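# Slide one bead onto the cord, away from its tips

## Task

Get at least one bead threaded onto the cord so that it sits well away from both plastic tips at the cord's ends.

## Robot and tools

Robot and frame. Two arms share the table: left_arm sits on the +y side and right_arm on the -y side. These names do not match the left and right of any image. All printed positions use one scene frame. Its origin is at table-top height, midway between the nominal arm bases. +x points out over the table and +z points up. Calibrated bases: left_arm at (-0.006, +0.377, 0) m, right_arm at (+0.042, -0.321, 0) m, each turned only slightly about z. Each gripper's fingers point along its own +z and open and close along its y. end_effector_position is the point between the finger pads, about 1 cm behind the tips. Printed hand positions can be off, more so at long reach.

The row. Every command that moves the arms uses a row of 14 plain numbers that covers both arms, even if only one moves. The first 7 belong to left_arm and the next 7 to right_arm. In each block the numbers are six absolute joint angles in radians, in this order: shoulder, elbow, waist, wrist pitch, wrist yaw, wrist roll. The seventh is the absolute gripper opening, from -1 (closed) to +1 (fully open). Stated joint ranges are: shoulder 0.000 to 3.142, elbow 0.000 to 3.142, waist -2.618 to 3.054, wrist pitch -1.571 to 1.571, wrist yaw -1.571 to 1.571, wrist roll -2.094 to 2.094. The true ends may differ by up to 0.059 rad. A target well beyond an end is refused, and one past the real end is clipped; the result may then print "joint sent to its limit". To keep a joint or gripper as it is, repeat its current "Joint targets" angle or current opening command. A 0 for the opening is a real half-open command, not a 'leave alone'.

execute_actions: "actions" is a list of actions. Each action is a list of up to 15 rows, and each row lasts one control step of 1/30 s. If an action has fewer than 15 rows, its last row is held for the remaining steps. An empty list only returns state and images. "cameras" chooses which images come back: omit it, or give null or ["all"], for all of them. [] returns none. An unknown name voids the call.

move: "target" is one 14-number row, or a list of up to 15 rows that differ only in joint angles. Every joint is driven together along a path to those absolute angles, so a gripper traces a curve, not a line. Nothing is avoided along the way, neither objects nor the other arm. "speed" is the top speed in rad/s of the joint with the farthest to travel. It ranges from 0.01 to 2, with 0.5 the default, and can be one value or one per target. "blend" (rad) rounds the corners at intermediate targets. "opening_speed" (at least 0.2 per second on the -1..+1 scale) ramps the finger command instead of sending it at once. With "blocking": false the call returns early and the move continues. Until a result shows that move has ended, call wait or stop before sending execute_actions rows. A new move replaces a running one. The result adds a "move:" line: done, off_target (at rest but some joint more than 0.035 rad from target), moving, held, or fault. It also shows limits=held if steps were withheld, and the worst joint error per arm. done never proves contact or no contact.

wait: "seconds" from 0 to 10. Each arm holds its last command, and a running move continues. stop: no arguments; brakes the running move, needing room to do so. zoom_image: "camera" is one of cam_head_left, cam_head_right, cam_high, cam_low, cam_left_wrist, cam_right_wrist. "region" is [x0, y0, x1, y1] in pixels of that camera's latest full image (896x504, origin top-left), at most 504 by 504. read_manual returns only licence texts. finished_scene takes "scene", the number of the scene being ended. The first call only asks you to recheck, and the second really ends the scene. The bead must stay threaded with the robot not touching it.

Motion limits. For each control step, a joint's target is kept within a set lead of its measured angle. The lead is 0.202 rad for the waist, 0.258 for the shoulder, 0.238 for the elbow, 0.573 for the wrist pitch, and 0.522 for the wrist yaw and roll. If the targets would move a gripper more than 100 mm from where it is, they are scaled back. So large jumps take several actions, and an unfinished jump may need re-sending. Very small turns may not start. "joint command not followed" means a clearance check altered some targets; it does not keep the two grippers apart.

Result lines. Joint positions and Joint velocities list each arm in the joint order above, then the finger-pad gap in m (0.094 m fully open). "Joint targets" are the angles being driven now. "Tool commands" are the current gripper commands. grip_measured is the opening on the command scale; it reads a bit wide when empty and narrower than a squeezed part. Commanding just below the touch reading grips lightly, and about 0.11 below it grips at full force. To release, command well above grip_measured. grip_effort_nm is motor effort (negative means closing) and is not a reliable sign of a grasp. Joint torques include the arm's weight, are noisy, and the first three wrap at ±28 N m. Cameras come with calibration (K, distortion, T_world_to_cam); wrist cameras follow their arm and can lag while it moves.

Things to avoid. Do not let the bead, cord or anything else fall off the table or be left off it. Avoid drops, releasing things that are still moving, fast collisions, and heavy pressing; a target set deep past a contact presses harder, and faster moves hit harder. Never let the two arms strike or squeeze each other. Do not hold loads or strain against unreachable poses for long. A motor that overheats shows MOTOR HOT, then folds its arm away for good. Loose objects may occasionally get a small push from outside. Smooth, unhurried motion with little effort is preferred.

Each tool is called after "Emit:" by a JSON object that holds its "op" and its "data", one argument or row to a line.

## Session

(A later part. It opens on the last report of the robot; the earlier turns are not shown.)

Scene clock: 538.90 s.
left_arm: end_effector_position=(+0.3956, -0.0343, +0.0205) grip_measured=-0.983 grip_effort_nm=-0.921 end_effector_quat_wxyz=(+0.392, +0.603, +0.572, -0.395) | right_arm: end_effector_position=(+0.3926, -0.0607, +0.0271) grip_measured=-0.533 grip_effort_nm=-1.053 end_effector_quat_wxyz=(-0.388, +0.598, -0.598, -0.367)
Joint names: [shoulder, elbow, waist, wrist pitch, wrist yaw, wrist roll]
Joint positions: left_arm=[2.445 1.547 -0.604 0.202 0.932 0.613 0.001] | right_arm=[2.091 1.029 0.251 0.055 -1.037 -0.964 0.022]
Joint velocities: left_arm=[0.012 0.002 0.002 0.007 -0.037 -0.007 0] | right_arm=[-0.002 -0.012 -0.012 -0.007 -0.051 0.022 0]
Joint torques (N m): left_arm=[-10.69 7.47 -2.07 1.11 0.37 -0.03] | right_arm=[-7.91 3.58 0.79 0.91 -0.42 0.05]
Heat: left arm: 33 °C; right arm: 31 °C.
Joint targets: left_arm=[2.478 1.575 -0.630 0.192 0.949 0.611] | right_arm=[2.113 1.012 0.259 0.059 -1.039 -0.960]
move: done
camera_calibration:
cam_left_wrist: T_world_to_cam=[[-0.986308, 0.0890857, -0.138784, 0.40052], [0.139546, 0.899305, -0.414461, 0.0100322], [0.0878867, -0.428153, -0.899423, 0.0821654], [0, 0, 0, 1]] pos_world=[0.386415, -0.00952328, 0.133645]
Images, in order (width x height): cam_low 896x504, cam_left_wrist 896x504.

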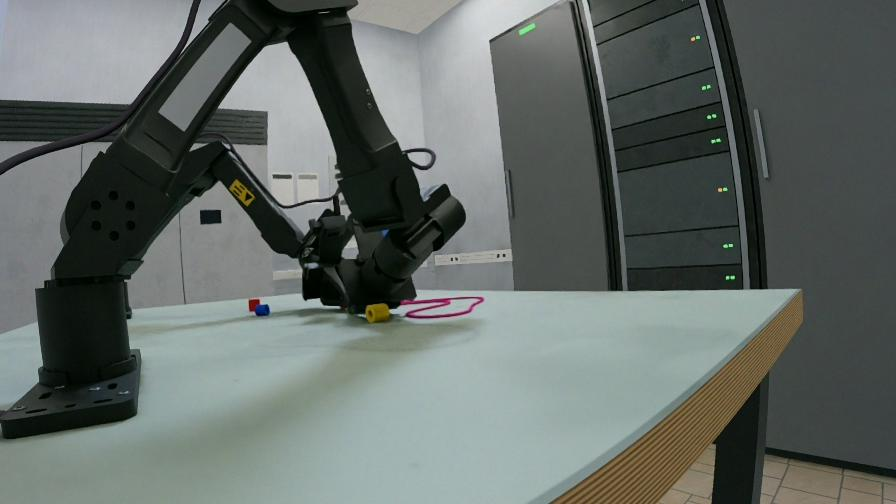

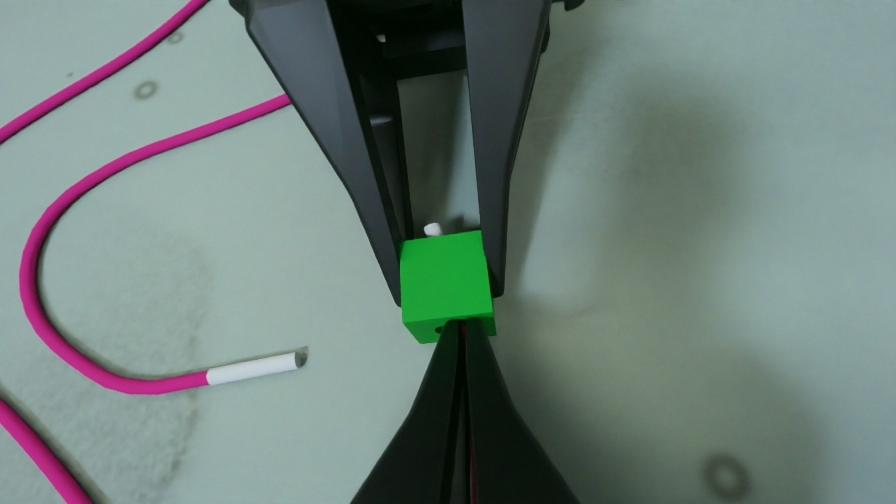

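Emit:
{"op": "move", "data": {
  "target": [
    [2.470,1.568,-0.615,0.195,0.949,0.611,-0.6,2.113,1.012,0.259,0.059,-1.039,-0.960,-0.63]
  ],
  "opening_speed": 0.6,
  "cameras": []
}}

Emit:
{"op": "move", "data": {
  "target": [
    [2.42,1.51,-0.573,0.225,0.949,0.611,-0.6,2.113,1.012,0.259,0.059,-1.039,-0.960,-0.63],
    [2.412,1.49,-0.558,0.215,0.949,0.611,-0.6,2.113,1.012,0.259,0.059,-1.039,-0.960,-0.63]
  ],
  "speed": 0.1,
  "cameras": ["cam_left_wrist"]
}}

Scene clock: 548.03 s.
left_arm: end_effector_position=(+0.3945, -0.0338, +0.0193) grip_measured=-0.602 grip_effort_nm=0.100 end_effector_quat_wxyz=(+0.388, +0.602, +0.575, -0.396) | right_arm: end_effector_position=(+0.3926, -0.0607, +0.0271) grip_measured=-0.533 grip_effort_nm=-1.057 end_effector_quat_wxyz=(-0.388, +0.598, -0.598, -0.367)
Joint names: [shoulder, elbow, waist, wrist pitch, wrist yaw, wrist roll]
Joint positions: left_arm=[2.445 1.547 -0.605 0.193 0.932 0.613 0.019] | right_arm=[2.091 1.029 0.251 0.055 -1.037 -0.964 0.022]
Joint velocities: left_arm=[0.007 0.007 -0.007 -0.007 -0.037 0.007 0.001] | right_arm=[0.007 0.007 -0.002 0.037 -0.007 0.022 0]
Joint torques (N m): left_arm=[-11.34 6.87 -0.84 1.19 0.38 -0.02] | right_arm=[-7.91 3.54 0.84 0.9 -0.4 0.05]
Heat: left arm: 31 °C; right arm: 31 °C.
Joint targets: left_arm=[2.470 1.568 -0.615 0.195 0.949 0.611] | right_arm=[2.113 1.012 0.259 0.059 -1.039 -0.960]
move: done
No camera images: "cameras" was empty.

Scene clock: 549.20 s.
left_arm: end_effector_position=(+0.3980, -0.0201, +0.0159) grip_measured=-0.602 grip_effort_nm=0.090 end_effector_quat_wxyz=(+0.395, +0.596, +0.573, -0.401) | right_arm: end_effector_position=(+0.3926, -0.0607, +0.0271) grip_measured=-0.533 grip_effort_nm=-1.057 end_effector_quat_wxyz=(-0.388, +0.598, -0.598, -0.367)
Joint names: [shoulder, elbow, waist, wrist pitch, wrist yaw, wrist roll]
Joint positions: left_arm=[2.445 1.509 -0.574 0.242 0.963 0.613 0.019] | right_arm=[2.091 1.029 0.251 0.055 -1.037 -0.964 0.022]
Joint velocities: left_arm=[0.017 -0.007 0.012 0.037 -0.051 -0.037 0] | right_arm=[-0.017 0.002 -0.007 -0.022 0.051 0.007 0]
Joint torques (N m): left_arm=[-16.13 3.78 1.28 0.95 0.11 -0.03] | right_arm=[-7.87 3.59 0.73 0.89 -0.41 0.05]
Heat: left arm: 31 °C; right arm: 31 °C.
Joint targets: left_arm=[2.412 1.490 -0.558 0.215 0.949 0.611] | right_arm=[2.113 1.012 0.259 0.059 -1.039 -0.960]
move: done
camera_calibration:
cam_left_wrist: T_world_to_cam=[[-0.988118, 0.0804065, -0.130988, 0.401373], [0.129831, 0.892793, -0.431353, -0.00101339], [0.0822611, -0.443234, -0.892624, 0.0856583], [0, 0, 0, 1]] pos_world=[0.389689, 0.00659843, 0.128598]
Images, in order (width x height): cam_left_wrist 896x504.

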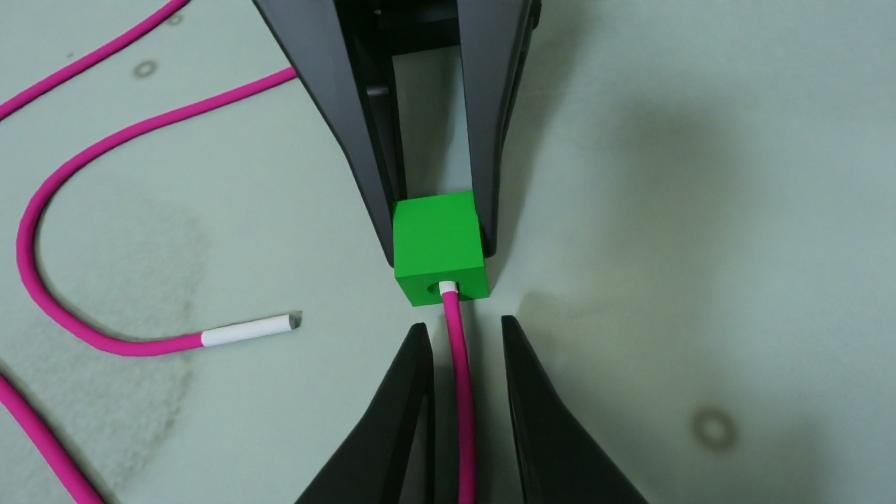

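Emit:
{"op": "move", "data": {
  "target": [
    [2.412,1.49,-0.561,0.215,0.949,0.611,-0.99,2.113,1.012,0.259,0.059,-1.039,-0.960,-0.63]
  ],
  "opening_speed": 0.3,
  "cameras": ["cam_left_wrist"]
}}

Emit:
{"op": "move", "data": {
  "target": [
    [2.455,1.550,-0.598,0.188,0.949,0.611,-0.99,2.113,1.012,0.259,0.059,-1.039,-0.960,-0.63],
    [2.478,1.575,-0.630,0.185,0.949,0.611,-0.99,2.113,1.012,0.259,0.059,-1.039,-0.960,-0.63]
  ],
  "speed": 0.06,
  "cameras": ["cam_left_wrist"]
}}

Emit:
{"op": "zoom_image", "data": {
  "camera": "cam_left_wrist",
  "region": [350, 200, 550, 360]
}}

Scene clock: 559.47 s.
left_arm: end_effector_position=(+0.4004, -0.0182, +0.0159) grip_measured=-0.984 grip_effort_nm=-0.886 end_effector_quat_wxyz=(+0.398, +0.595, +0.574, -0.399) | right_arm: end_effector_position=(+0.3926, -0.0607, +0.0271) grip_measured=-0.533 grip_effort_nm=-1.057 end_effector_quat_wxyz=(-0.388, +0.598, -0.598, -0.367)
Joint names: [shoulder, elbow, waist, wrist pitch, wrist yaw, wrist roll]
Joint positions: left_arm=[2.445 1.508 -0.57 0.245 0.961 0.613 0.001] | right_arm=[2.091 1.029 0.251 0.055 -1.037 -0.964 0.022]
Joint velocities: left_arm=[-0.032 -0.002 0.002 -0.051 -0.007 -0.037 0] | right_arm=[-0.007 -0.007 -0.007 -0.007 0.007 0.007 -0.001]
Joint torques (N m): left_arm=[-16.12 3.84 0.66 0.93 0.13 -0.03] | right_arm=[-7.91 3.55 0.73 0.9 -0.41 0.05]
Heat: left arm: 33 °C; right arm: 31 °C.
Joint targets: left_arm=[2.412 1.490 -0.561 0.215 0.949 0.611] | right_arm=[2.113 1.012 0.259 0.059 -1.039 -0.960]
move: done
camera_calibration:
cam_left_wrist: T_world_to_cam=[[-0.988107, 0.0739881, -0.134795, 0.403598], [0.125693, 0.89361, -0.430885, -0.0012484], [0.0885742, -0.442703, -0.892283, 0.0838075], [0, 0, 0, 1]] pos_world=[0.391532, 0.00835602, 0.128645]
Images, in order (width x height): cam_left_wrist 896x504.

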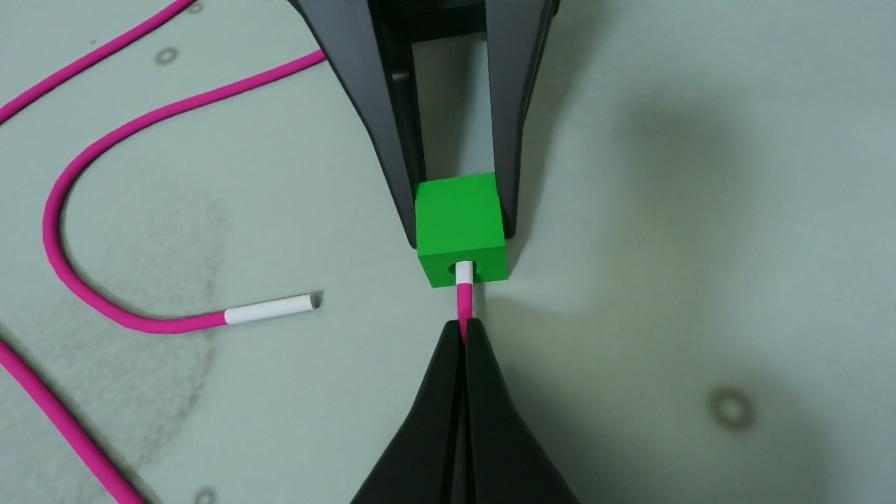

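Scene clock: 561.30 s.
left_arm: end_effector_position=(+0.3954, -0.0343, +0.0203) grip_measured=-0.984 grip_effort_nm=-0.877 end_effector_quat_wxyz=(+0.390, +0.603, +0.573, -0.395) | right_arm: end_effector_position=(+0.3926, -0.0607, +0.0271) grip_measured=-0.533 grip_effort_nm=-1.057 end_effector_quat_wxyz=(-0.388, +0.598, -0.598, -0.367)
Joint names: [shoulder, elbow, waist, wrist pitch, wrist yaw, wrist roll]
Joint positions: left_arm=[2.445 1.549 -0.605 0.196 0.932 0.613 0.001] | right_arm=[2.091 1.029 0.251 0.055 -1.037 -0.964 0.022]
Joint velocities: left_arm=[-0.007 0.012 0.022 0.007 -0.007 -0.037 0] | right_arm=[0.002 0.007 0.002 -0.051 -0.022 0.051 0]
Joint torques (N m): left_arm=[-10.69 7.3 -2.04 1.11 0.38 -0.03] | right_arm=[-7.95 3.58 0.72 0.91 -0.41 0.04]
Heat: left arm: 33 °C; right arm: 31 °C.
Joint targets: left_arm=[2.478 1.575 -0.630 0.185 0.949 0.611] | right_arm=[2.113 1.012 0.259 0.059 -1.039 -0.960]
move: done
camera_calibration:
cam_left_wrist: T_world_to_cam=[[-0.986712, 0.0896448, -0.135511, 0.400353], [0.138475, 0.900258, -0.412747, 0.0104382], [0.0849941, -0.426027, -0.900709, 0.0832121], [0, 0, 0, 1]] pos_world=[0.386515, -0.00983606, 0.13351]
Images, in order (width x height): cam_left_wrist 896x504.

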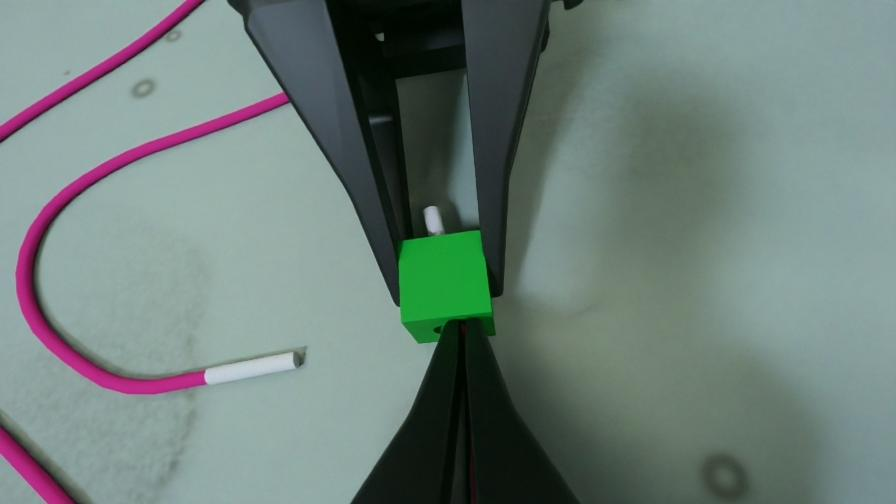

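Scaled by 2.520 from the camera's 896x504 image, which has a finer 1280x720 frame.

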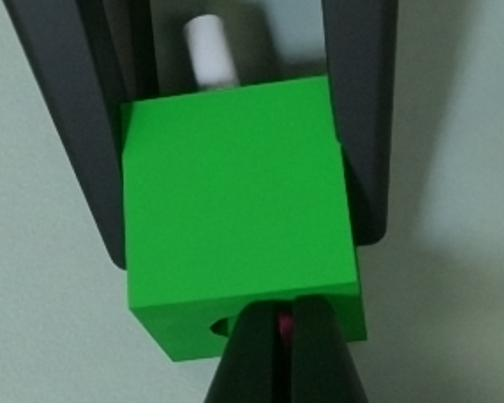

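Emit:
{"op": "move", "data": {
  "target": [2.470,1.568,-0.615,0.195,0.949,0.611,-0.6,2.113,1.012,0.259,0.059,-1.039,-0.960,-0.63],
  "opening_speed": 0.6,
  "cameras": []
}}

Emit:
{"op": "move", "data": {
  "target": [
    [2.42,1.51,-0.573,0.225,0.949,0.611,-0.6,2.113,1.012,0.259,0.059,-1.039,-0.960,-0.63],
    [2.40,1.475,-0.548,0.215,0.949,0.611,-0.6,2.113,1.012,0.259,0.059,-1.039,-0.960,-0.63]
  ],
  "speed": 0.1,
  "cameras": []
}}

Emit:
{"op": "move", "data": {
  "target": [2.40,1.475,-0.551,0.215,0.949,0.611,-0.99,2.113,1.012,0.259,0.059,-1.039,-0.960,-0.63],
  "opening_speed": 0.3,
  "cameras": []
}}

Emit:
{"op": "move", "data": {
  "target": [
    [2.455,1.550,-0.598,0.188,0.949,0.611,-0.99,2.113,1.012,0.259,0.059,-1.039,-0.960,-0.63],
    [2.478,1.575,-0.630,0.185,0.949,0.611,-0.99,2.113,1.012,0.259,0.059,-1.039,-0.960,-0.63]
  ],
  "speed": 0.06,
  "cameras": ["cam_left_wrist"]
}}

Emit:
{"op": "zoom_image", "data": {
  "camera": "cam_left_wrist",
  "region": [350, 200, 550, 360]
}}

Scene clock: 598.20 s.
left_arm: end_effector_position=(+0.3945, -0.0340, +0.0193) grip_measured=-0.602 grip_effort_nm=0.100 end_effector_quat_wxyz=(+0.387, +0.602, +0.575, -0.396) | right_arm: end_effector_position=(+0.3926, -0.0607, +0.0271) grip_measured=-0.533 grip_effort_nm=-1.057 end_effector_quat_wxyz=(-0.388, +0.598, -0.598, -0.367)
Joint names: [shoulder, elbow, waist, wrist pitch, wrist yaw, wrist roll]
Joint positions: left_arm=[2.445 1.55 -0.605 0.188 0.932 0.613 0.019] | right_arm=[2.091 1.029 0.251 0.055 -1.037 -0.964 0.022]
Joint velocities: left_arm=[-0.002 0.012 0.007 0.081 -0.095 0.022 0] | right_arm=[-0.012 -0.007 0.007 -0.007 0.007 -0.022 0]
Joint torques (N m): left_arm=[-11.34 6.72 -0.83 1.24 0.38 -0.03] | right_arm=[-7.97 3.6 0.75 0.89 -0.43 0.04]
Heat: left arm: 30 °C; right arm: 31 °C.
Joint targets: left_arm=[2.470 1.568 -0.615 0.195 0.949 0.611] | right_arm=[2.113 1.012 0.259 0.059 -1.039 -0.960]
move: done
No camera images: "cameras" was empty.

Scene clock: 599.53 s.
left_arm: end_effector_position=(+0.3996, -0.0133, +0.0159) grip_measured=-0.602 grip_effort_nm=0.095 end_effector_quat_wxyz=(+0.395, +0.592, +0.578, -0.400) | right_arm: end_effector_position=(+0.3926, -0.0607, +0.0271) grip_measured=-0.533 grip_effort_nm=-1.053 end_effector_quat_wxyz=(-0.388, +0.598, -0.598, -0.367)
Joint names: [shoulder, elbow, waist, wrist pitch, wrist yaw, wrist roll]
Joint positions: left_arm=[2.435 1.492 -0.562 0.24 0.964 0.613 0.019] | right_arm=[2.091 1.029 0.251 0.055 -1.037 -0.964 0.022]
Joint velocities: left_arm=[0.007 0.002 0.012 -0.007 -0.022 -0.037 -0.001] | right_arm=[0.012 0.007 -0.012 0.051 -0.066 -0.051 0]
Joint torques (N m): left_arm=[-16.14 3.89 1.11 0.96 0.11 -0.04] | right_arm=[-7.99 3.56 0.76 0.91 -0.41 0.07]
Heat: left arm: 30 °C; right arm: 31 °C.
Joint targets: left_arm=[2.400 1.475 -0.548 0.215 0.949 0.611] | right_arm=[2.113 1.012 0.259 0.059 -1.039 -0.960]
move: done
No camera images: "cameras" was empty.

Scene clock: 601.10 s.
left_arm: end_effector_position=(+0.4027, -0.0113, +0.0158) grip_measured=-0.987 grip_effort_nm=-0.672 end_effector_quat_wxyz=(+0.398, +0.590, +0.580, -0.396) | right_arm: end_effector_position=(+0.3926, -0.0607, +0.0271) grip_measured=-0.533 grip_effort_nm=-1.057 end_effector_quat_wxyz=(-0.388, +0.598, -0.598, -0.367)
Joint names: [shoulder, elbow, waist, wrist pitch, wrist yaw, wrist roll]
Joint positions: left_arm=[2.435 1.492 -0.557 0.243 0.958 0.613 0.001] | right_arm=[2.091 1.029 0.251 0.055 -1.037 -0.964 0.022]
Joint velocities: left_arm=[0.007 0.002 0.007 -0.081 0.022 0.037 0.001] | right_arm=[0.002 -0.007 -0.017 0.051 -0.095 0.037 0]
Joint torques (N m): left_arm=[-16.18 3.89 0.47 0.94 0.16 -0.03] | right_arm=[-7.94 3.58 0.77 0.9 -0.43 0.04]
Heat: left arm: 30 °C; right arm: 31 °C.
Joint targets: left_arm=[2.400 1.475 -0.551 0.215 0.949 0.611] | right_arm=[2.113 1.012 0.259 0.059 -1.039 -0.960]
move: done
No camera images: "cameras" was empty.

Scene clock: 603.20 s.
left_arm: end_effector_position=(+0.3917, -0.0343, +0.0179) grip_measured=-0.989 grip_effort_nm=-0.598 end_effector_quat_wxyz=(+0.383, +0.603, +0.574, -0.400) | right_arm: end_effector_position=(+0.3926, -0.0607, +0.0271) grip_measured=-0.533 grip_effort_nm=-1.057 end_effector_quat_wxyz=(-0.388, +0.598, -0.598, -0.367)
Joint names: [shoulder, elbow, waist, wrist pitch, wrist yaw, wrist roll]
Joint positions: left_arm=[2.447 1.546 -0.607 0.187 0.94 0.613 0.001] | right_arm=[2.091 1.029 0.251 0.055 -1.037 -0.964 0.022]
Joint velocities: left_arm=[0.007 -0.012 -0.002 -0.051 -0.066 0.022 0] | right_arm=[-0.007 -0.007 -0.012 -0.007 0.022 0.051 -0.001]
Joint torques (N m): left_arm=[-10.84 7.56 -1.89 1.17 0.32 -0.03] | right_arm=[-7.9 3.54 0.75 0.9 -0.42 0.05]
Heat: left arm: 30 °C; right arm: 31 °C.
Joint targets: left_arm=[2.478 1.575 -0.630 0.185 0.949 0.611] | right_arm=[2.113 1.012 0.259 0.059 -1.039 -0.960]
move: done
camera_calibration:
cam_left_wrist: T_world_to_cam=[[-0.987756, 0.0980364, -0.121358, 0.396817], [0.140002, 0.900244, -0.412262, 0.00930361], [0.068835, -0.424204, -0.902947, 0.0877449], [0, 0, 0, 1]] pos_world=[0.384616, -0.0100563, 0.131221]
Images, in order (width x height): cam_left_wrist 896x504.

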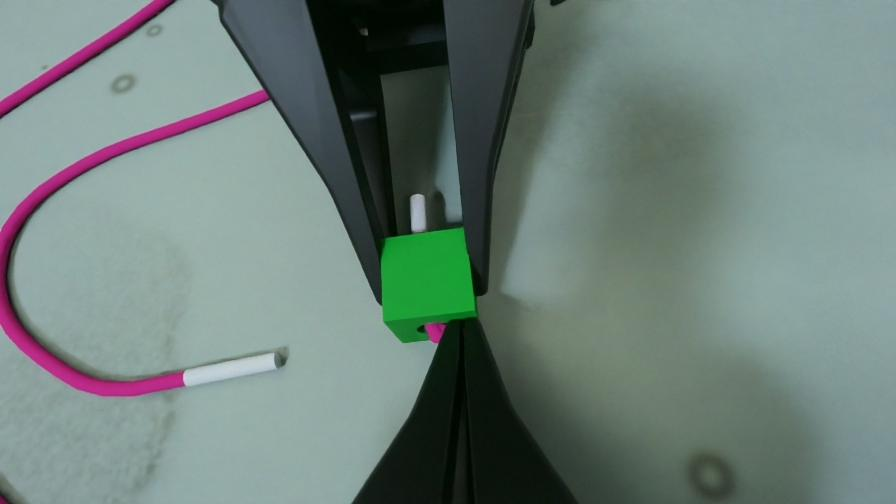

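Scaled by 2.520 from the camera's 896x504 image, which has a finer 1280x720 frame.

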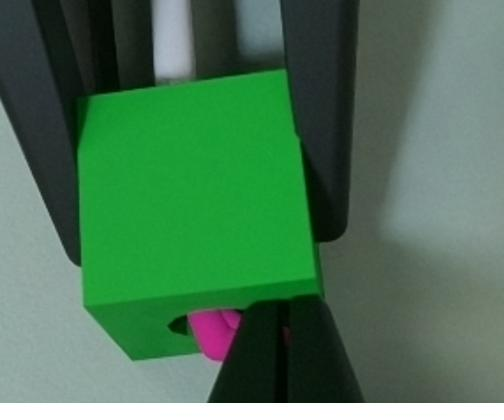

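Emit:
{"op": "move", "data": {
  "target": [2.470,1.568,-0.615,0.195,0.949,0.611,-0.6,2.113,1.012,0.259,0.059,-1.039,-0.960,-0.63],
  "opening_speed": 0.6,
  "cameras": []
}}

Emit:
{"op": "move", "data": {
  "target": [
    [2.42,1.51,-0.573,0.225,0.949,0.611,-0.6,2.113,1.012,0.259,0.059,-1.039,-0.960,-0.63],
    [2.39,1.455,-0.548,0.215,0.949,0.611,-0.6,2.113,1.012,0.259,0.059,-1.039,-0.960,-0.63]
  ],
  "speed": 0.1,
  "cameras": []
}}

Emit:
{"op": "move", "data": {
  "target": [2.39,1.455,-0.556,0.215,0.949,0.611,-0.99,2.113,1.012,0.259,0.059,-1.039,-0.960,-0.63],
  "opening_speed": 0.3,
  "cameras": []
}}

Emit:
{"op": "move", "data": {
  "target": [
    [2.455,1.550,-0.598,0.188,0.949,0.611,-0.99,2.113,1.012,0.259,0.059,-1.039,-0.960,-0.63],
    [2.478,1.575,-0.630,0.185,0.949,0.611,-0.99,2.113,1.012,0.259,0.059,-1.039,-0.960,-0.63]
  ],
  "speed": 0.06,
  "cameras": []
}}

Emit:
{"op": "move", "data": {
  "target": [2.470,1.568,-0.615,0.195,0.949,0.611,-0.6,2.113,1.012,0.259,0.059,-1.039,-0.960,-0.63],
  "opening_speed": 0.6,
  "cameras": ["cam_left_wrist"]
}}

Emit:
{"op": "zoom_image", "data": {
  "camera": "cam_left_wrist",
  "region": [350, 150, 550, 360]
}}

Scene clock: 616.07 s.
left_arm: end_effector_position=(+0.3914, -0.0340, +0.0173) grip_measured=-0.602 grip_effort_nm=0.105 end_effector_quat_wxyz=(+0.382, +0.602, +0.576, -0.400) | right_arm: end_effector_position=(+0.3926, -0.0607, +0.0271) grip_measured=-0.533 grip_effort_nm=-1.057 end_effector_quat_wxyz=(-0.388, +0.598, -0.598, -0.367)
Joint names: [shoulder, elbow, waist, wrist pitch, wrist yaw, wrist roll]
Joint positions: left_arm=[2.447 1.547 -0.607 0.182 0.939 0.613 0.019] | right_arm=[2.091 1.029 0.251 0.055 -1.037 -0.964 0.022]
Joint velocities: left_arm=[0.022 0.002 0.007 -0.081 -0.051 -0.037 0] | right_arm=[-0.017 -0.012 -0.012 0.037 -0.11 0.037 0]
Joint torques (N m): left_arm=[-11.49 6.93 -0.69 1.28 0.32 -0.03] | right_arm=[-7.94 3.59 0.84 0.9 -0.42 0.04]
Heat: left arm: 31 °C; right arm: 31 °C.
Joint targets: left_arm=[2.470 1.568 -0.615 0.195 0.949 0.611] | right_arm=[2.113 1.012 0.259 0.059 -1.039 -0.960]
move: done
No camera images: "cameras" was empty.

Scene clock: 617.57 s.
left_arm: end_effector_position=(+0.3956, -0.0120, +0.0157) grip_measured=-0.602 grip_effort_nm=0.100 end_effector_quat_wxyz=(+0.393, +0.592, +0.579, -0.401) | right_arm: end_effector_position=(+0.3927, -0.0607, +0.0271) grip_measured=-0.533 grip_effort_nm=-1.057 end_effector_quat_wxyz=(-0.388, +0.598, -0.598, -0.367)
Joint names: [shoulder, elbow, waist, wrist pitch, wrist yaw, wrist roll]
Joint positions: left_arm=[2.424 1.473 -0.563 0.244 0.965 0.613 0.019] | right_arm=[2.091 1.029 0.251 0.056 -1.037 -0.964 0.022]
Joint velocities: left_arm=[-0.002 0.012 -0.002 0.066 -0.066 -0.066 0] | right_arm=[-0.012 -0.002 0.002 -0.037 -0.051 -0.022 -0.001]
Joint torques (N m): left_arm=[-16.01 3.78 1.22 0.92 0.1 -0.04] | right_arm=[-7.95 3.56 0.81 0.89 -0.41 0.04]
Heat: left arm: 31 °C; right arm: 31 °C.
Joint targets: left_arm=[2.390 1.455 -0.548 0.215 0.949 0.611] | right_arm=[2.113 1.012 0.259 0.059 -1.039 -0.960]
move: done
No camera images: "cameras" was empty.

Scene clock: 619.10 s.
left_arm: end_effector_position=(+0.3974, -0.0113, +0.0157) grip_measured=-0.988 grip_effort_nm=-0.652 end_effector_quat_wxyz=(+0.395, +0.591, +0.580, -0.398) | right_arm: end_effector_position=(+0.3927, -0.0607, +0.0271) grip_measured=-0.533 grip_effort_nm=-1.057 end_effector_quat_wxyz=(-0.388, +0.598, -0.598, -0.367)
Joint names: [shoulder, elbow, waist, wrist pitch, wrist yaw, wrist roll]
Joint positions: left_arm=[2.424 1.473 -0.561 0.248 0.96 0.613 0.001] | right_arm=[2.091 1.029 0.251 0.056 -1.037 -0.964 0.022]
Joint velocities: left_arm=[-0.007 0.002 0.007 -0.051 0.022 0.022 -0.001] | right_arm=[-0.002 0.007 0.002 -0.037 0.051 -0.066 -0.001]
Joint torques (N m): left_arm=[-16.03 3.81 0.4 0.9 0.14 -0.04] | right_arm=[-7.97 3.58 0.75 0.89 -0.42 0.05]
Heat: left arm: 31 °C; right arm: 31 °C.
Joint targets: left_arm=[2.390 1.455 -0.556 0.215 0.949 0.611] | right_arm=[2.113 1.012 0.259 0.059 -1.039 -0.960]
move: done
No camera images: "cameras" was empty.

Scene clock: 621.57 s.
left_arm: end_effector_position=(+0.3900, -0.0345, +0.0172) grip_measured=-0.991 grip_effort_nm=0.046 end_effector_quat_wxyz=(+0.381, +0.603, +0.575, -0.402) | right_arm: end_effector_position=(+0.3927, -0.0607, +0.0271) grip_measured=-0.533 grip_effort_nm=-1.053 end_effector_quat_wxyz=(-0.388, +0.598, -0.598, -0.367)
Joint names: [shoulder, elbow, waist, wrist pitch, wrist yaw, wrist roll]
Joint positions: left_arm=[2.447 1.545 -0.608 0.183 0.942 0.613 0] | right_arm=[2.091 1.029 0.251 0.056 -1.037 -0.964 0.022]
Joint velocities: left_arm=[-0.002 0.002 0.002 -0.007 0.037 0.081 0] | right_arm=[-0.002 0.007 -0.002 0.007 -0.066 -0.051 0]
Joint torques (N m): left_arm=[-10.76 7.64 -1.78 1.19 0.31 -0.04] | right_arm=[-7.92 3.55 0.79 0.89 -0.42 0.08]
Heat: left arm: 31 °C; right arm: 31 °C.
Joint targets: left_arm=[2.478 1.575 -0.630 0.185 0.949 0.611] | right_arm=[2.113 1.012 0.259 0.059 -1.039 -0.960]
move: done
No camera images: "cameras" was empty.

Scene clock: 622.43 s.
left_arm: end_effector_position=(+0.3888, -0.0345, +0.0174) grip_measured=-0.602 grip_effort_nm=0.105 end_effector_quat_wxyz=(+0.379, +0.603, +0.574, -0.405) | right_arm: end_effector_position=(+0.3933, -0.0609, +0.0270) grip_measured=-0.533 grip_effort_nm=-1.057 end_effector_quat_wxyz=(-0.389, +0.598, -0.598, -0.365)
Joint names: [shoulder, elbow, waist, wrist pitch, wrist yaw, wrist roll]
Joint positions: left_arm=[2.447 1.545 -0.608 0.18 0.948 0.613 0.019] | right_arm=[2.091 1.029 0.25 0.058 -1.034 -0.964 0.022]
Joint velocities: left_arm=[-0.022 -0.012 -0.012 -0.051 0.022 -0.037 0] | right_arm=[0.012 -0.017 0.012 -0.022 -0.007 0.007 -0.001]
Joint torques (N m): left_arm=[-11.44 7.09 -0.57 1.3 0.25 -0.04] | right_arm=[-7.9 3.54 0.8 0.86 -0.45 0.05]
Heat: left arm: 31 °C; right arm: 31 °C.
Joint targets: left_arm=[2.470 1.568 -0.615 0.195 0.949 0.611] | right_arm=[2.113 1.012 0.259 0.059 -1.039 -0.960]
move: done
camera_calibration:
cam_left_wrist: T_world_to_cam=[[-0.988125, 0.105753, -0.11147, 0.394164], [0.142914, 0.899005, -0.413962, 0.00859312], [0.0564345, -0.424977, -0.903443, 0.0922304], [0, 0, 0, 1]] pos_world=[0.38305, -0.0102136, 0.13082]
Images, in order (width x height): cam_left_wrist 896x504.

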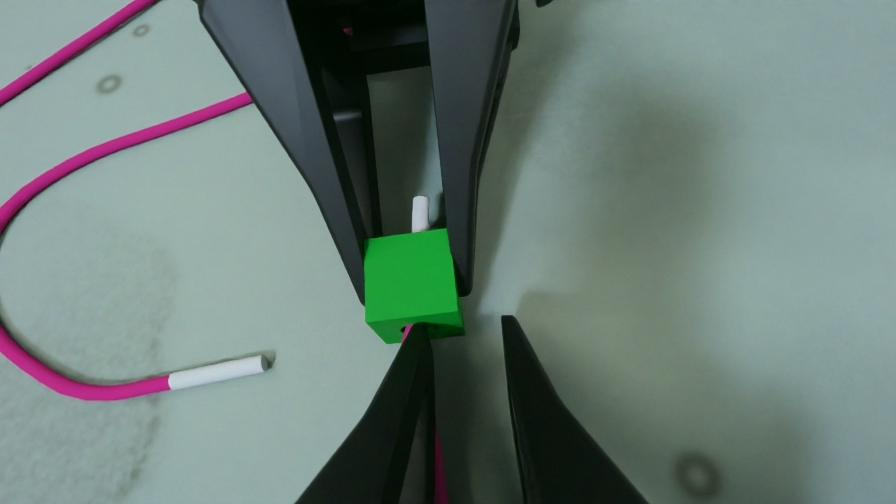

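Scaled by 2.400 from the camera's 896x504 image, which has a finer 1280x720 frame.

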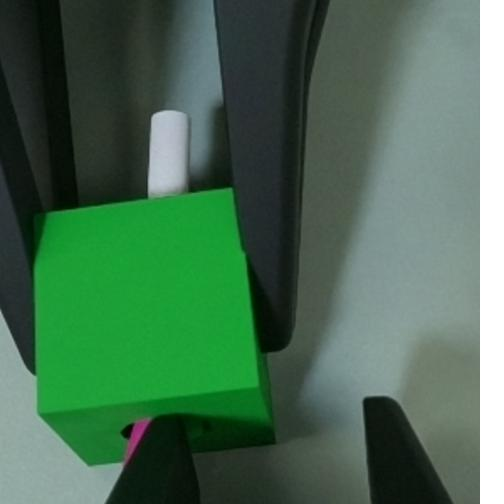

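Emit:
{"op": "move", "data": {
  "target": [
    [2.42,1.51,-0.563,0.230,0.925,0.611,-0.6,2.113,1.012,0.259,0.059,-1.039,-0.960,-0.63],
    [2.39,1.460,-0.535,0.225,0.925,0.611,-0.6,2.113,1.012,0.259,0.059,-1.039,-0.960,-0.63]
  ],
  "speed": 0.1,
  "cameras": []
}}

Emit:
{"op": "move", "data": {
  "target": [2.39,1.460,-0.538,0.225,0.925,0.611,-0.99,2.113,1.012,0.259,0.059,-1.039,-0.960,-0.63],
  "opening_speed": 0.3,
  "cameras": []
}}

Emit:
{"op": "move", "data": {
  "target": [
    [2.455,1.550,-0.588,0.200,0.925,0.611,-0.99,2.113,1.012,0.259,0.059,-1.039,-0.960,-0.63],
    [2.482,1.580,-0.622,0.195,0.925,0.611,-0.99,2.113,1.012,0.259,0.059,-1.039,-0.960,-0.63]
  ],
  "speed": 0.06,
  "cameras": []
}}

Emit:
{"op": "move", "data": {
  "target": [2.473,1.572,-0.610,0.205,0.925,0.611,-0.6,2.113,1.012,0.259,0.059,-1.039,-0.960,-0.63],
  "opening_speed": 0.6,
  "cameras": ["cam_left_wrist"]
}}

Emit:
{"op": "zoom_image", "data": {
  "camera": "cam_left_wrist",
  "region": [350, 150, 550, 360]
}}

Scene clock: 640.97 s.
left_arm: end_effector_position=(+0.4088, -0.0044, +0.0152) grip_measured=-0.602 grip_effort_nm=0.090 end_effector_quat_wxyz=(+0.404, +0.586, +0.587, -0.385) | right_arm: end_effector_position=(+0.3935, -0.0609, +0.0271) grip_measured=-0.533 grip_effort_nm=-1.057 end_effector_quat_wxyz=(-0.389, +0.598, -0.598, -0.365)
Joint names: [shoulder, elbow, waist, wrist pitch, wrist yaw, wrist roll]
Joint positions: left_arm=[2.427 1.476 -0.544 0.259 0.94 0.613 0.019] | right_arm=[2.091 1.029 0.25 0.059 -1.034 -0.964 0.022]
Joint velocities: left_arm=[-0.012 -0.002 0.007 -0.037 -0.007 0.007 0] | right_arm=[-0.017 0.002 0.012 0.051 -0.081 0.007 0]
Joint torques (N m): left_arm=[-16.31 3.92 0.7 0.9 0.1 -0.04] | right_arm=[-8.02 3.55 0.77 0.86 -0.45 0.05]
Heat: left arm: 31 °C; right arm: 31 °C.
Joint targets: left_arm=[2.390 1.460 -0.535 0.225 0.925 0.611] | right_arm=[2.113 1.012 0.259 0.059 -1.039 -0.960]
move: off_target (left_arm); left_arm: the shoulder is farthest, 0.037 rad from its target
No camera images: "cameras" was empty.

Scene clock: 642.57 s.
left_arm: end_effector_position=(+0.4107, -0.0042, +0.0150) grip_measured=-0.974 grip_effort_nm=-0.984 end_effector_quat_wxyz=(+0.407, +0.586, +0.589, -0.380) | right_arm: end_effector_position=(+0.3935, -0.0609, +0.0271) grip_measured=-0.533 grip_effort_nm=-1.062 end_effector_quat_wxyz=(-0.389, +0.598, -0.598, -0.365)
Joint names: [shoulder, elbow, waist, wrist pitch, wrist yaw, wrist roll]
Joint positions: left_arm=[2.426 1.476 -0.544 0.262 0.929 0.614 0.001] | right_arm=[2.091 1.029 0.25 0.059 -1.034 -0.964 0.022]
Joint velocities: left_arm=[-0.017 -0.007 0.007 -0.037 -0.007 0.022 -0.001] | right_arm=[0.007 -0.002 -0.012 0.066 -0.066 0.037 -0.001]
Joint torques (N m): left_arm=[-16.24 3.95 0.46 0.88 0.18 -0.04] | right_arm=[-7.97 3.54 0.79 0.85 -0.44 0.05]
Heat: left arm: 32 °C; right arm: 31 °C.
Joint targets: left_arm=[2.390 1.460 -0.538 0.225 0.925 0.611] | right_arm=[2.113 1.012 0.259 0.059 -1.039 -0.960]
move: off_target (left_arm); left_arm: the wrist pitch is farthest, 0.037 rad from its target
No camera images: "cameras" was empty.

Scene clock: 644.87 s.
left_arm: end_effector_position=(+0.3985, -0.0344, +0.0179) grip_measured=-0.977 grip_effort_nm=-1.028 end_effector_quat_wxyz=(+0.393, +0.603, +0.576, -0.388) | right_arm: end_effector_position=(+0.3935, -0.0609, +0.0271) grip_measured=-0.533 grip_effort_nm=-1.053 end_effector_quat_wxyz=(-0.389, +0.598, -0.598, -0.365)
Joint names: [shoulder, elbow, waist, wrist pitch, wrist yaw, wrist roll]
Joint positions: left_arm=[2.451 1.553 -0.605 0.202 0.916 0.614 0.001] | right_arm=[2.091 1.029 0.25 0.059 -1.034 -0.964 0.022]
Joint velocities: left_arm=[0.002 0.007 -0.002 -0.007 0.051 -0.11 0] | right_arm=[-0.012 0.012 -0.007 0.066 -0.007 0.007 -0.001]
Joint torques (N m): left_arm=[-10.84 7.36 -1.37 1.15 0.3 -0.05] | right_arm=[-7.88 3.52 0.81 0.85 -0.43 0.05]
Heat: left arm: 32 °C; right arm: 31 °C.
Joint targets: left_arm=[2.482 1.580 -0.622 0.195 0.925 0.611] | right_arm=[2.113 1.012 0.259 0.059 -1.039 -0.960]
move: done
No camera images: "cameras" was empty.

Scene clock: 645.73 s.
left_arm: end_effector_position=(+0.3982, -0.0342, +0.0175) grip_measured=-0.602 grip_effort_nm=0.100 end_effector_quat_wxyz=(+0.392, +0.602, +0.577, -0.388) | right_arm: end_effector_position=(+0.3935, -0.0609, +0.0271) grip_measured=-0.533 grip_effort_nm=-1.057 end_effector_quat_wxyz=(-0.389, +0.598, -0.598, -0.365)
Joint names: [shoulder, elbow, waist, wrist pitch, wrist yaw, wrist roll]
Joint positions: left_arm=[2.451 1.553 -0.605 0.199 0.916 0.614 0.019] | right_arm=[2.091 1.029 0.25 0.059 -1.034 -0.964 0.022]
Joint velocities: left_arm=[-0.027 -0.012 -0.007 -0.007 -0.051 0.037 0] | right_arm=[-0.007 -0.017 0.022 0.007 -0.066 0.037 0.001]
Joint torques (N m): left_arm=[-11.58 6.79 -0.4 1.24 0.31 -0.04] | right_arm=[-7.97 3.52 0.72 0.87 -0.44 0.06]
Heat: left arm: 32 °C; right arm: 31 °C.
Joint targets: left_arm=[2.473 1.572 -0.610 0.205 0.925 0.611] | right_arm=[2.113 1.012 0.259 0.059 -1.039 -0.960]
move: done
camera_calibration:
cam_left_wrist: T_world_to_cam=[[-0.986764, 0.0791191, -0.141553, 0.402565], [0.130556, 0.905367, -0.404061, 0.0119828], [0.0961885, -0.417194, -0.903713, 0.07631], [0, 0, 0, 1]] pos_world=[0.388332, -0.0108633, 0.130788]
Images, in order (width x height): cam_left_wrist 896x504.

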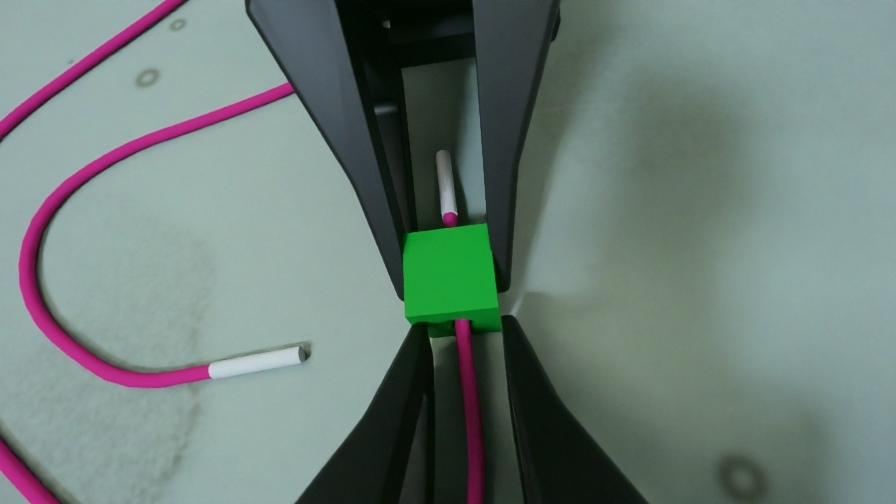

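Scaled by 2.400 from the camera's 896x504 image, which has a finer 1280x720 frame.

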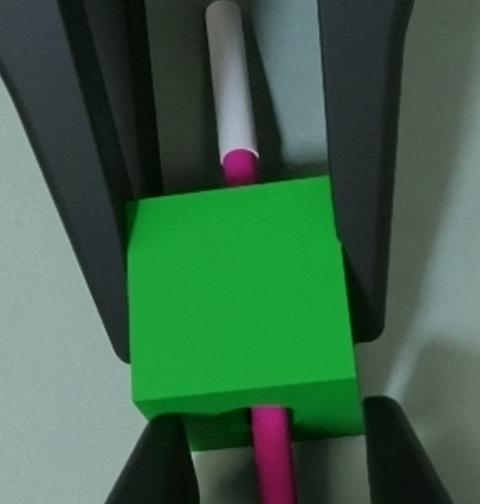

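Excellent gain (~15 mm). Repeat exactly, a longer retreat.

Emit:
{"op": "move", "data": {
  "target": [
    [2.42,1.51,-0.563,0.230,0.925,0.611,-0.6,2.113,1.012,0.259,0.059,-1.039,-0.960,-0.63],
    [2.38,1.44,-0.530,0.225,0.925,0.611,-0.6,2.113,1.012,0.259,0.059,-1.039,-0.960,-0.63]
  ],
  "speed": 0.1,
  "cameras": []
}}

Emit:
{"op": "move", "data": {
  "target": [2.38,1.44,-0.533,0.225,0.925,0.611,-0.99,2.113,1.012,0.259,0.059,-1.039,-0.960,-0.63],
  "opening_speed": 0.3,
  "cameras": []
}}

Emit:
{"op": "move", "data": {
  "target": [
    [2.455,1.550,-0.588,0.200,0.925,0.611,-0.99,2.113,1.012,0.259,0.059,-1.039,-0.960,-0.63],
    [2.482,1.580,-0.622,0.195,0.925,0.611,-0.99,2.113,1.012,0.259,0.059,-1.039,-0.960,-0.63]
  ],
  "speed": 0.06,
  "cameras": []
}}

Emit:
{"op": "move", "data": {
  "target": [2.473,1.572,-0.610,0.205,0.925,0.611,-0.6,2.113,1.012,0.259,0.059,-1.039,-0.960,-0.63],
  "opening_speed": 0.6,
  "cameras": ["cam_left_wrist"]
}}

Scene clock: 659.60 s.
left_arm: end_effector_position=(+0.4044, -0.0027, +0.0153) grip_measured=-0.602 grip_effort_nm=0.090 end_effector_quat_wxyz=(+0.400, +0.586, +0.589, -0.387) | right_arm: end_effector_position=(+0.3935, -0.0609, +0.0271) grip_measured=-0.533 grip_effort_nm=-1.057 end_effector_quat_wxyz=(-0.389, +0.598, -0.598, -0.365)
Joint names: [shoulder, elbow, waist, wrist pitch, wrist yaw, wrist roll]
Joint positions: left_arm=[2.414 1.458 -0.545 0.254 0.941 0.614 0.019] | right_arm=[2.091 1.029 0.25 0.059 -1.034 -0.964 0.022]
Joint velocities: left_arm=[-0.002 -0.017 -0.012 0.037 -0.037 0.022 0] | right_arm=[-0.007 -0.002 -0.007 0.066 -0.022 -0.081 0]
Joint torques (N m): left_arm=[-15.95 3.77 1.18 0.94 0.09 -0.04] | right_arm=[-7.91 3.6 0.8 0.85 -0.44 0.04]
Heat: left arm: 31 °C; right arm: 31 °C.
Joint targets: left_arm=[2.380 1.440 -0.530 0.225 0.925 0.611] | right_arm=[2.113 1.012 0.259 0.059 -1.039 -0.960]
move: done
No camera images: "cameras" was empty.

Scene clock: 661.13 s.
left_arm: end_effector_position=(+0.4072, -0.0009, +0.0154) grip_measured=-0.961 grip_effort_nm=-0.994 end_effector_quat_wxyz=(+0.403, +0.585, +0.591, -0.384) | right_arm: end_effector_position=(+0.3935, -0.0609, +0.0271) grip_measured=-0.533 grip_effort_nm=-1.053 end_effector_quat_wxyz=(-0.389, +0.598, -0.598, -0.365)
Joint names: [shoulder, elbow, waist, wrist pitch, wrist yaw, wrist roll]
Joint positions: left_arm=[2.414 1.458 -0.54 0.258 0.936 0.614 0.002] | right_arm=[2.091 1.029 0.25 0.059 -1.034 -0.964 0.022]
Joint velocities: left_arm=[-0.007 -0.007 -0.012 -0.066 0.095 -0.007 -0.002] | right_arm=[-0.012 0.007 0.002 -0.081 -0.007 0.007 0]
Joint torques (N m): left_arm=[-15.95 3.78 0.57 0.9 0.14 -0.04] | right_arm=[-7.94 3.56 0.79 0.87 -0.45 0.04]
Heat: left arm: 31 °C; right arm: 31 °C.
Joint targets: left_arm=[2.380 1.440 -0.533 0.225 0.925 0.611] | right_arm=[2.113 1.012 0.259 0.059 -1.039 -0.960]
move: done
No camera images: "cameras" was empty.

Scene clock: 663.77 s.
left_arm: end_effector_position=(+0.3984, -0.0344, +0.0181) grip_measured=-0.963 grip_effort_nm=-1.028 end_effector_quat_wxyz=(+0.393, +0.603, +0.576, -0.388) | right_arm: end_effector_position=(+0.3935, -0.0609, +0.0271) grip_measured=-0.533 grip_effort_nm=-1.057 end_effector_quat_wxyz=(-0.389, +0.598, -0.598, -0.365)
Joint names: [shoulder, elbow, waist, wrist pitch, wrist yaw, wrist roll]
Joint positions: left_arm=[2.45 1.552 -0.605 0.202 0.916 0.614 0.002] | right_arm=[2.091 1.029 0.25 0.059 -1.034 -0.964 0.022]
Joint velocities: left_arm=[-0.012 -0.007 0.002 -0.066 -0.007 0.007 0] | right_arm=[-0.007 -0.002 -0.012 0.007 0.051 0.007 -0.001]
Joint torques (N m): left_arm=[-10.8 7.42 -1.36 1.15 0.31 -0.03] | right_arm=[-7.94 3.56 0.79 0.87 -0.44 0.06]
Heat: left arm: 32 °C; right arm: 31 °C.
Joint targets: left_arm=[2.482 1.580 -0.622 0.195 0.925 0.611] | right_arm=[2.113 1.012 0.259 0.059 -1.039 -0.960]
move: done
No camera images: "cameras" was empty.

Scene clock: 664.63 s.
left_arm: end_effector_position=(+0.3981, -0.0342, +0.0177) grip_measured=-0.602 grip_effort_nm=0.105 end_effector_quat_wxyz=(+0.392, +0.602, +0.577, -0.388) | right_arm: end_effector_position=(+0.3935, -0.0609, +0.0271) grip_measured=-0.533 grip_effort_nm=-1.057 end_effector_quat_wxyz=(-0.389, +0.598, -0.598, -0.365)
Joint names: [shoulder, elbow, waist, wrist pitch, wrist yaw, wrist roll]
Joint positions: left_arm=[2.45 1.552 -0.605 0.199 0.916 0.614 0.019] | right_arm=[2.091 1.029 0.25 0.059 -1.034 -0.964 0.022]
Joint velocities: left_arm=[0.022 0.002 0.007 0.022 0.022 0.007 0] | right_arm=[-0.002 -0.012 -0.022 -0.022 -0.037 -0.066 0]
Joint torques (N m): left_arm=[-11.52 6.8 -0.42 1.25 0.3 -0.04] | right_arm=[-7.98 3.59 0.79 0.87 -0.44 0.05]
Heat: left arm: 32 °C; right arm: 31 °C.
Joint targets: left_arm=[2.473 1.572 -0.610 0.205 0.925 0.611] | right_arm=[2.113 1.012 0.259 0.059 -1.039 -0.960]
move: done
camera_calibration:
cam_left_wrist: T_world_to_cam=[[-0.986759, 0.0793776, -0.141443, 0.402491], [0.130769, 0.905244, -0.404268, 0.012], [0.0959509, -0.417411, -0.903638, 0.0766568], [0, 0, 0, 1]] pos_world=[0.388237, -0.0108143, 0.131051]
Images, in order (width x height): cam_left_wrist 896x504.

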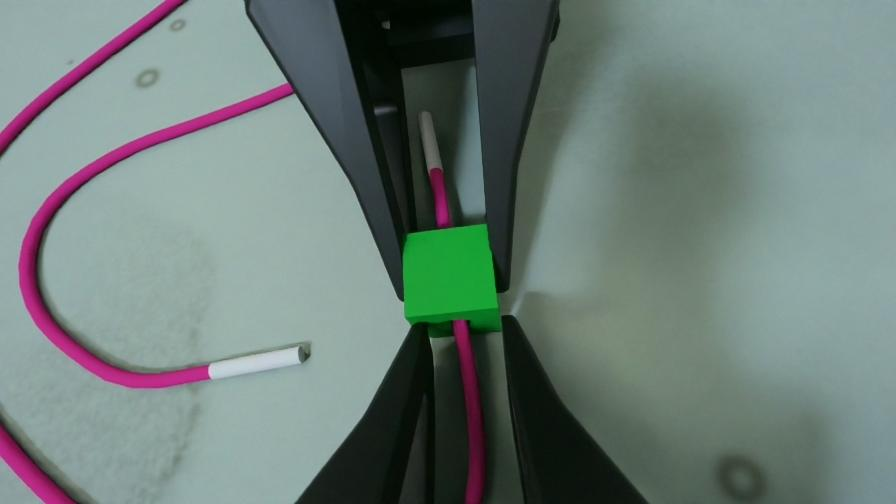

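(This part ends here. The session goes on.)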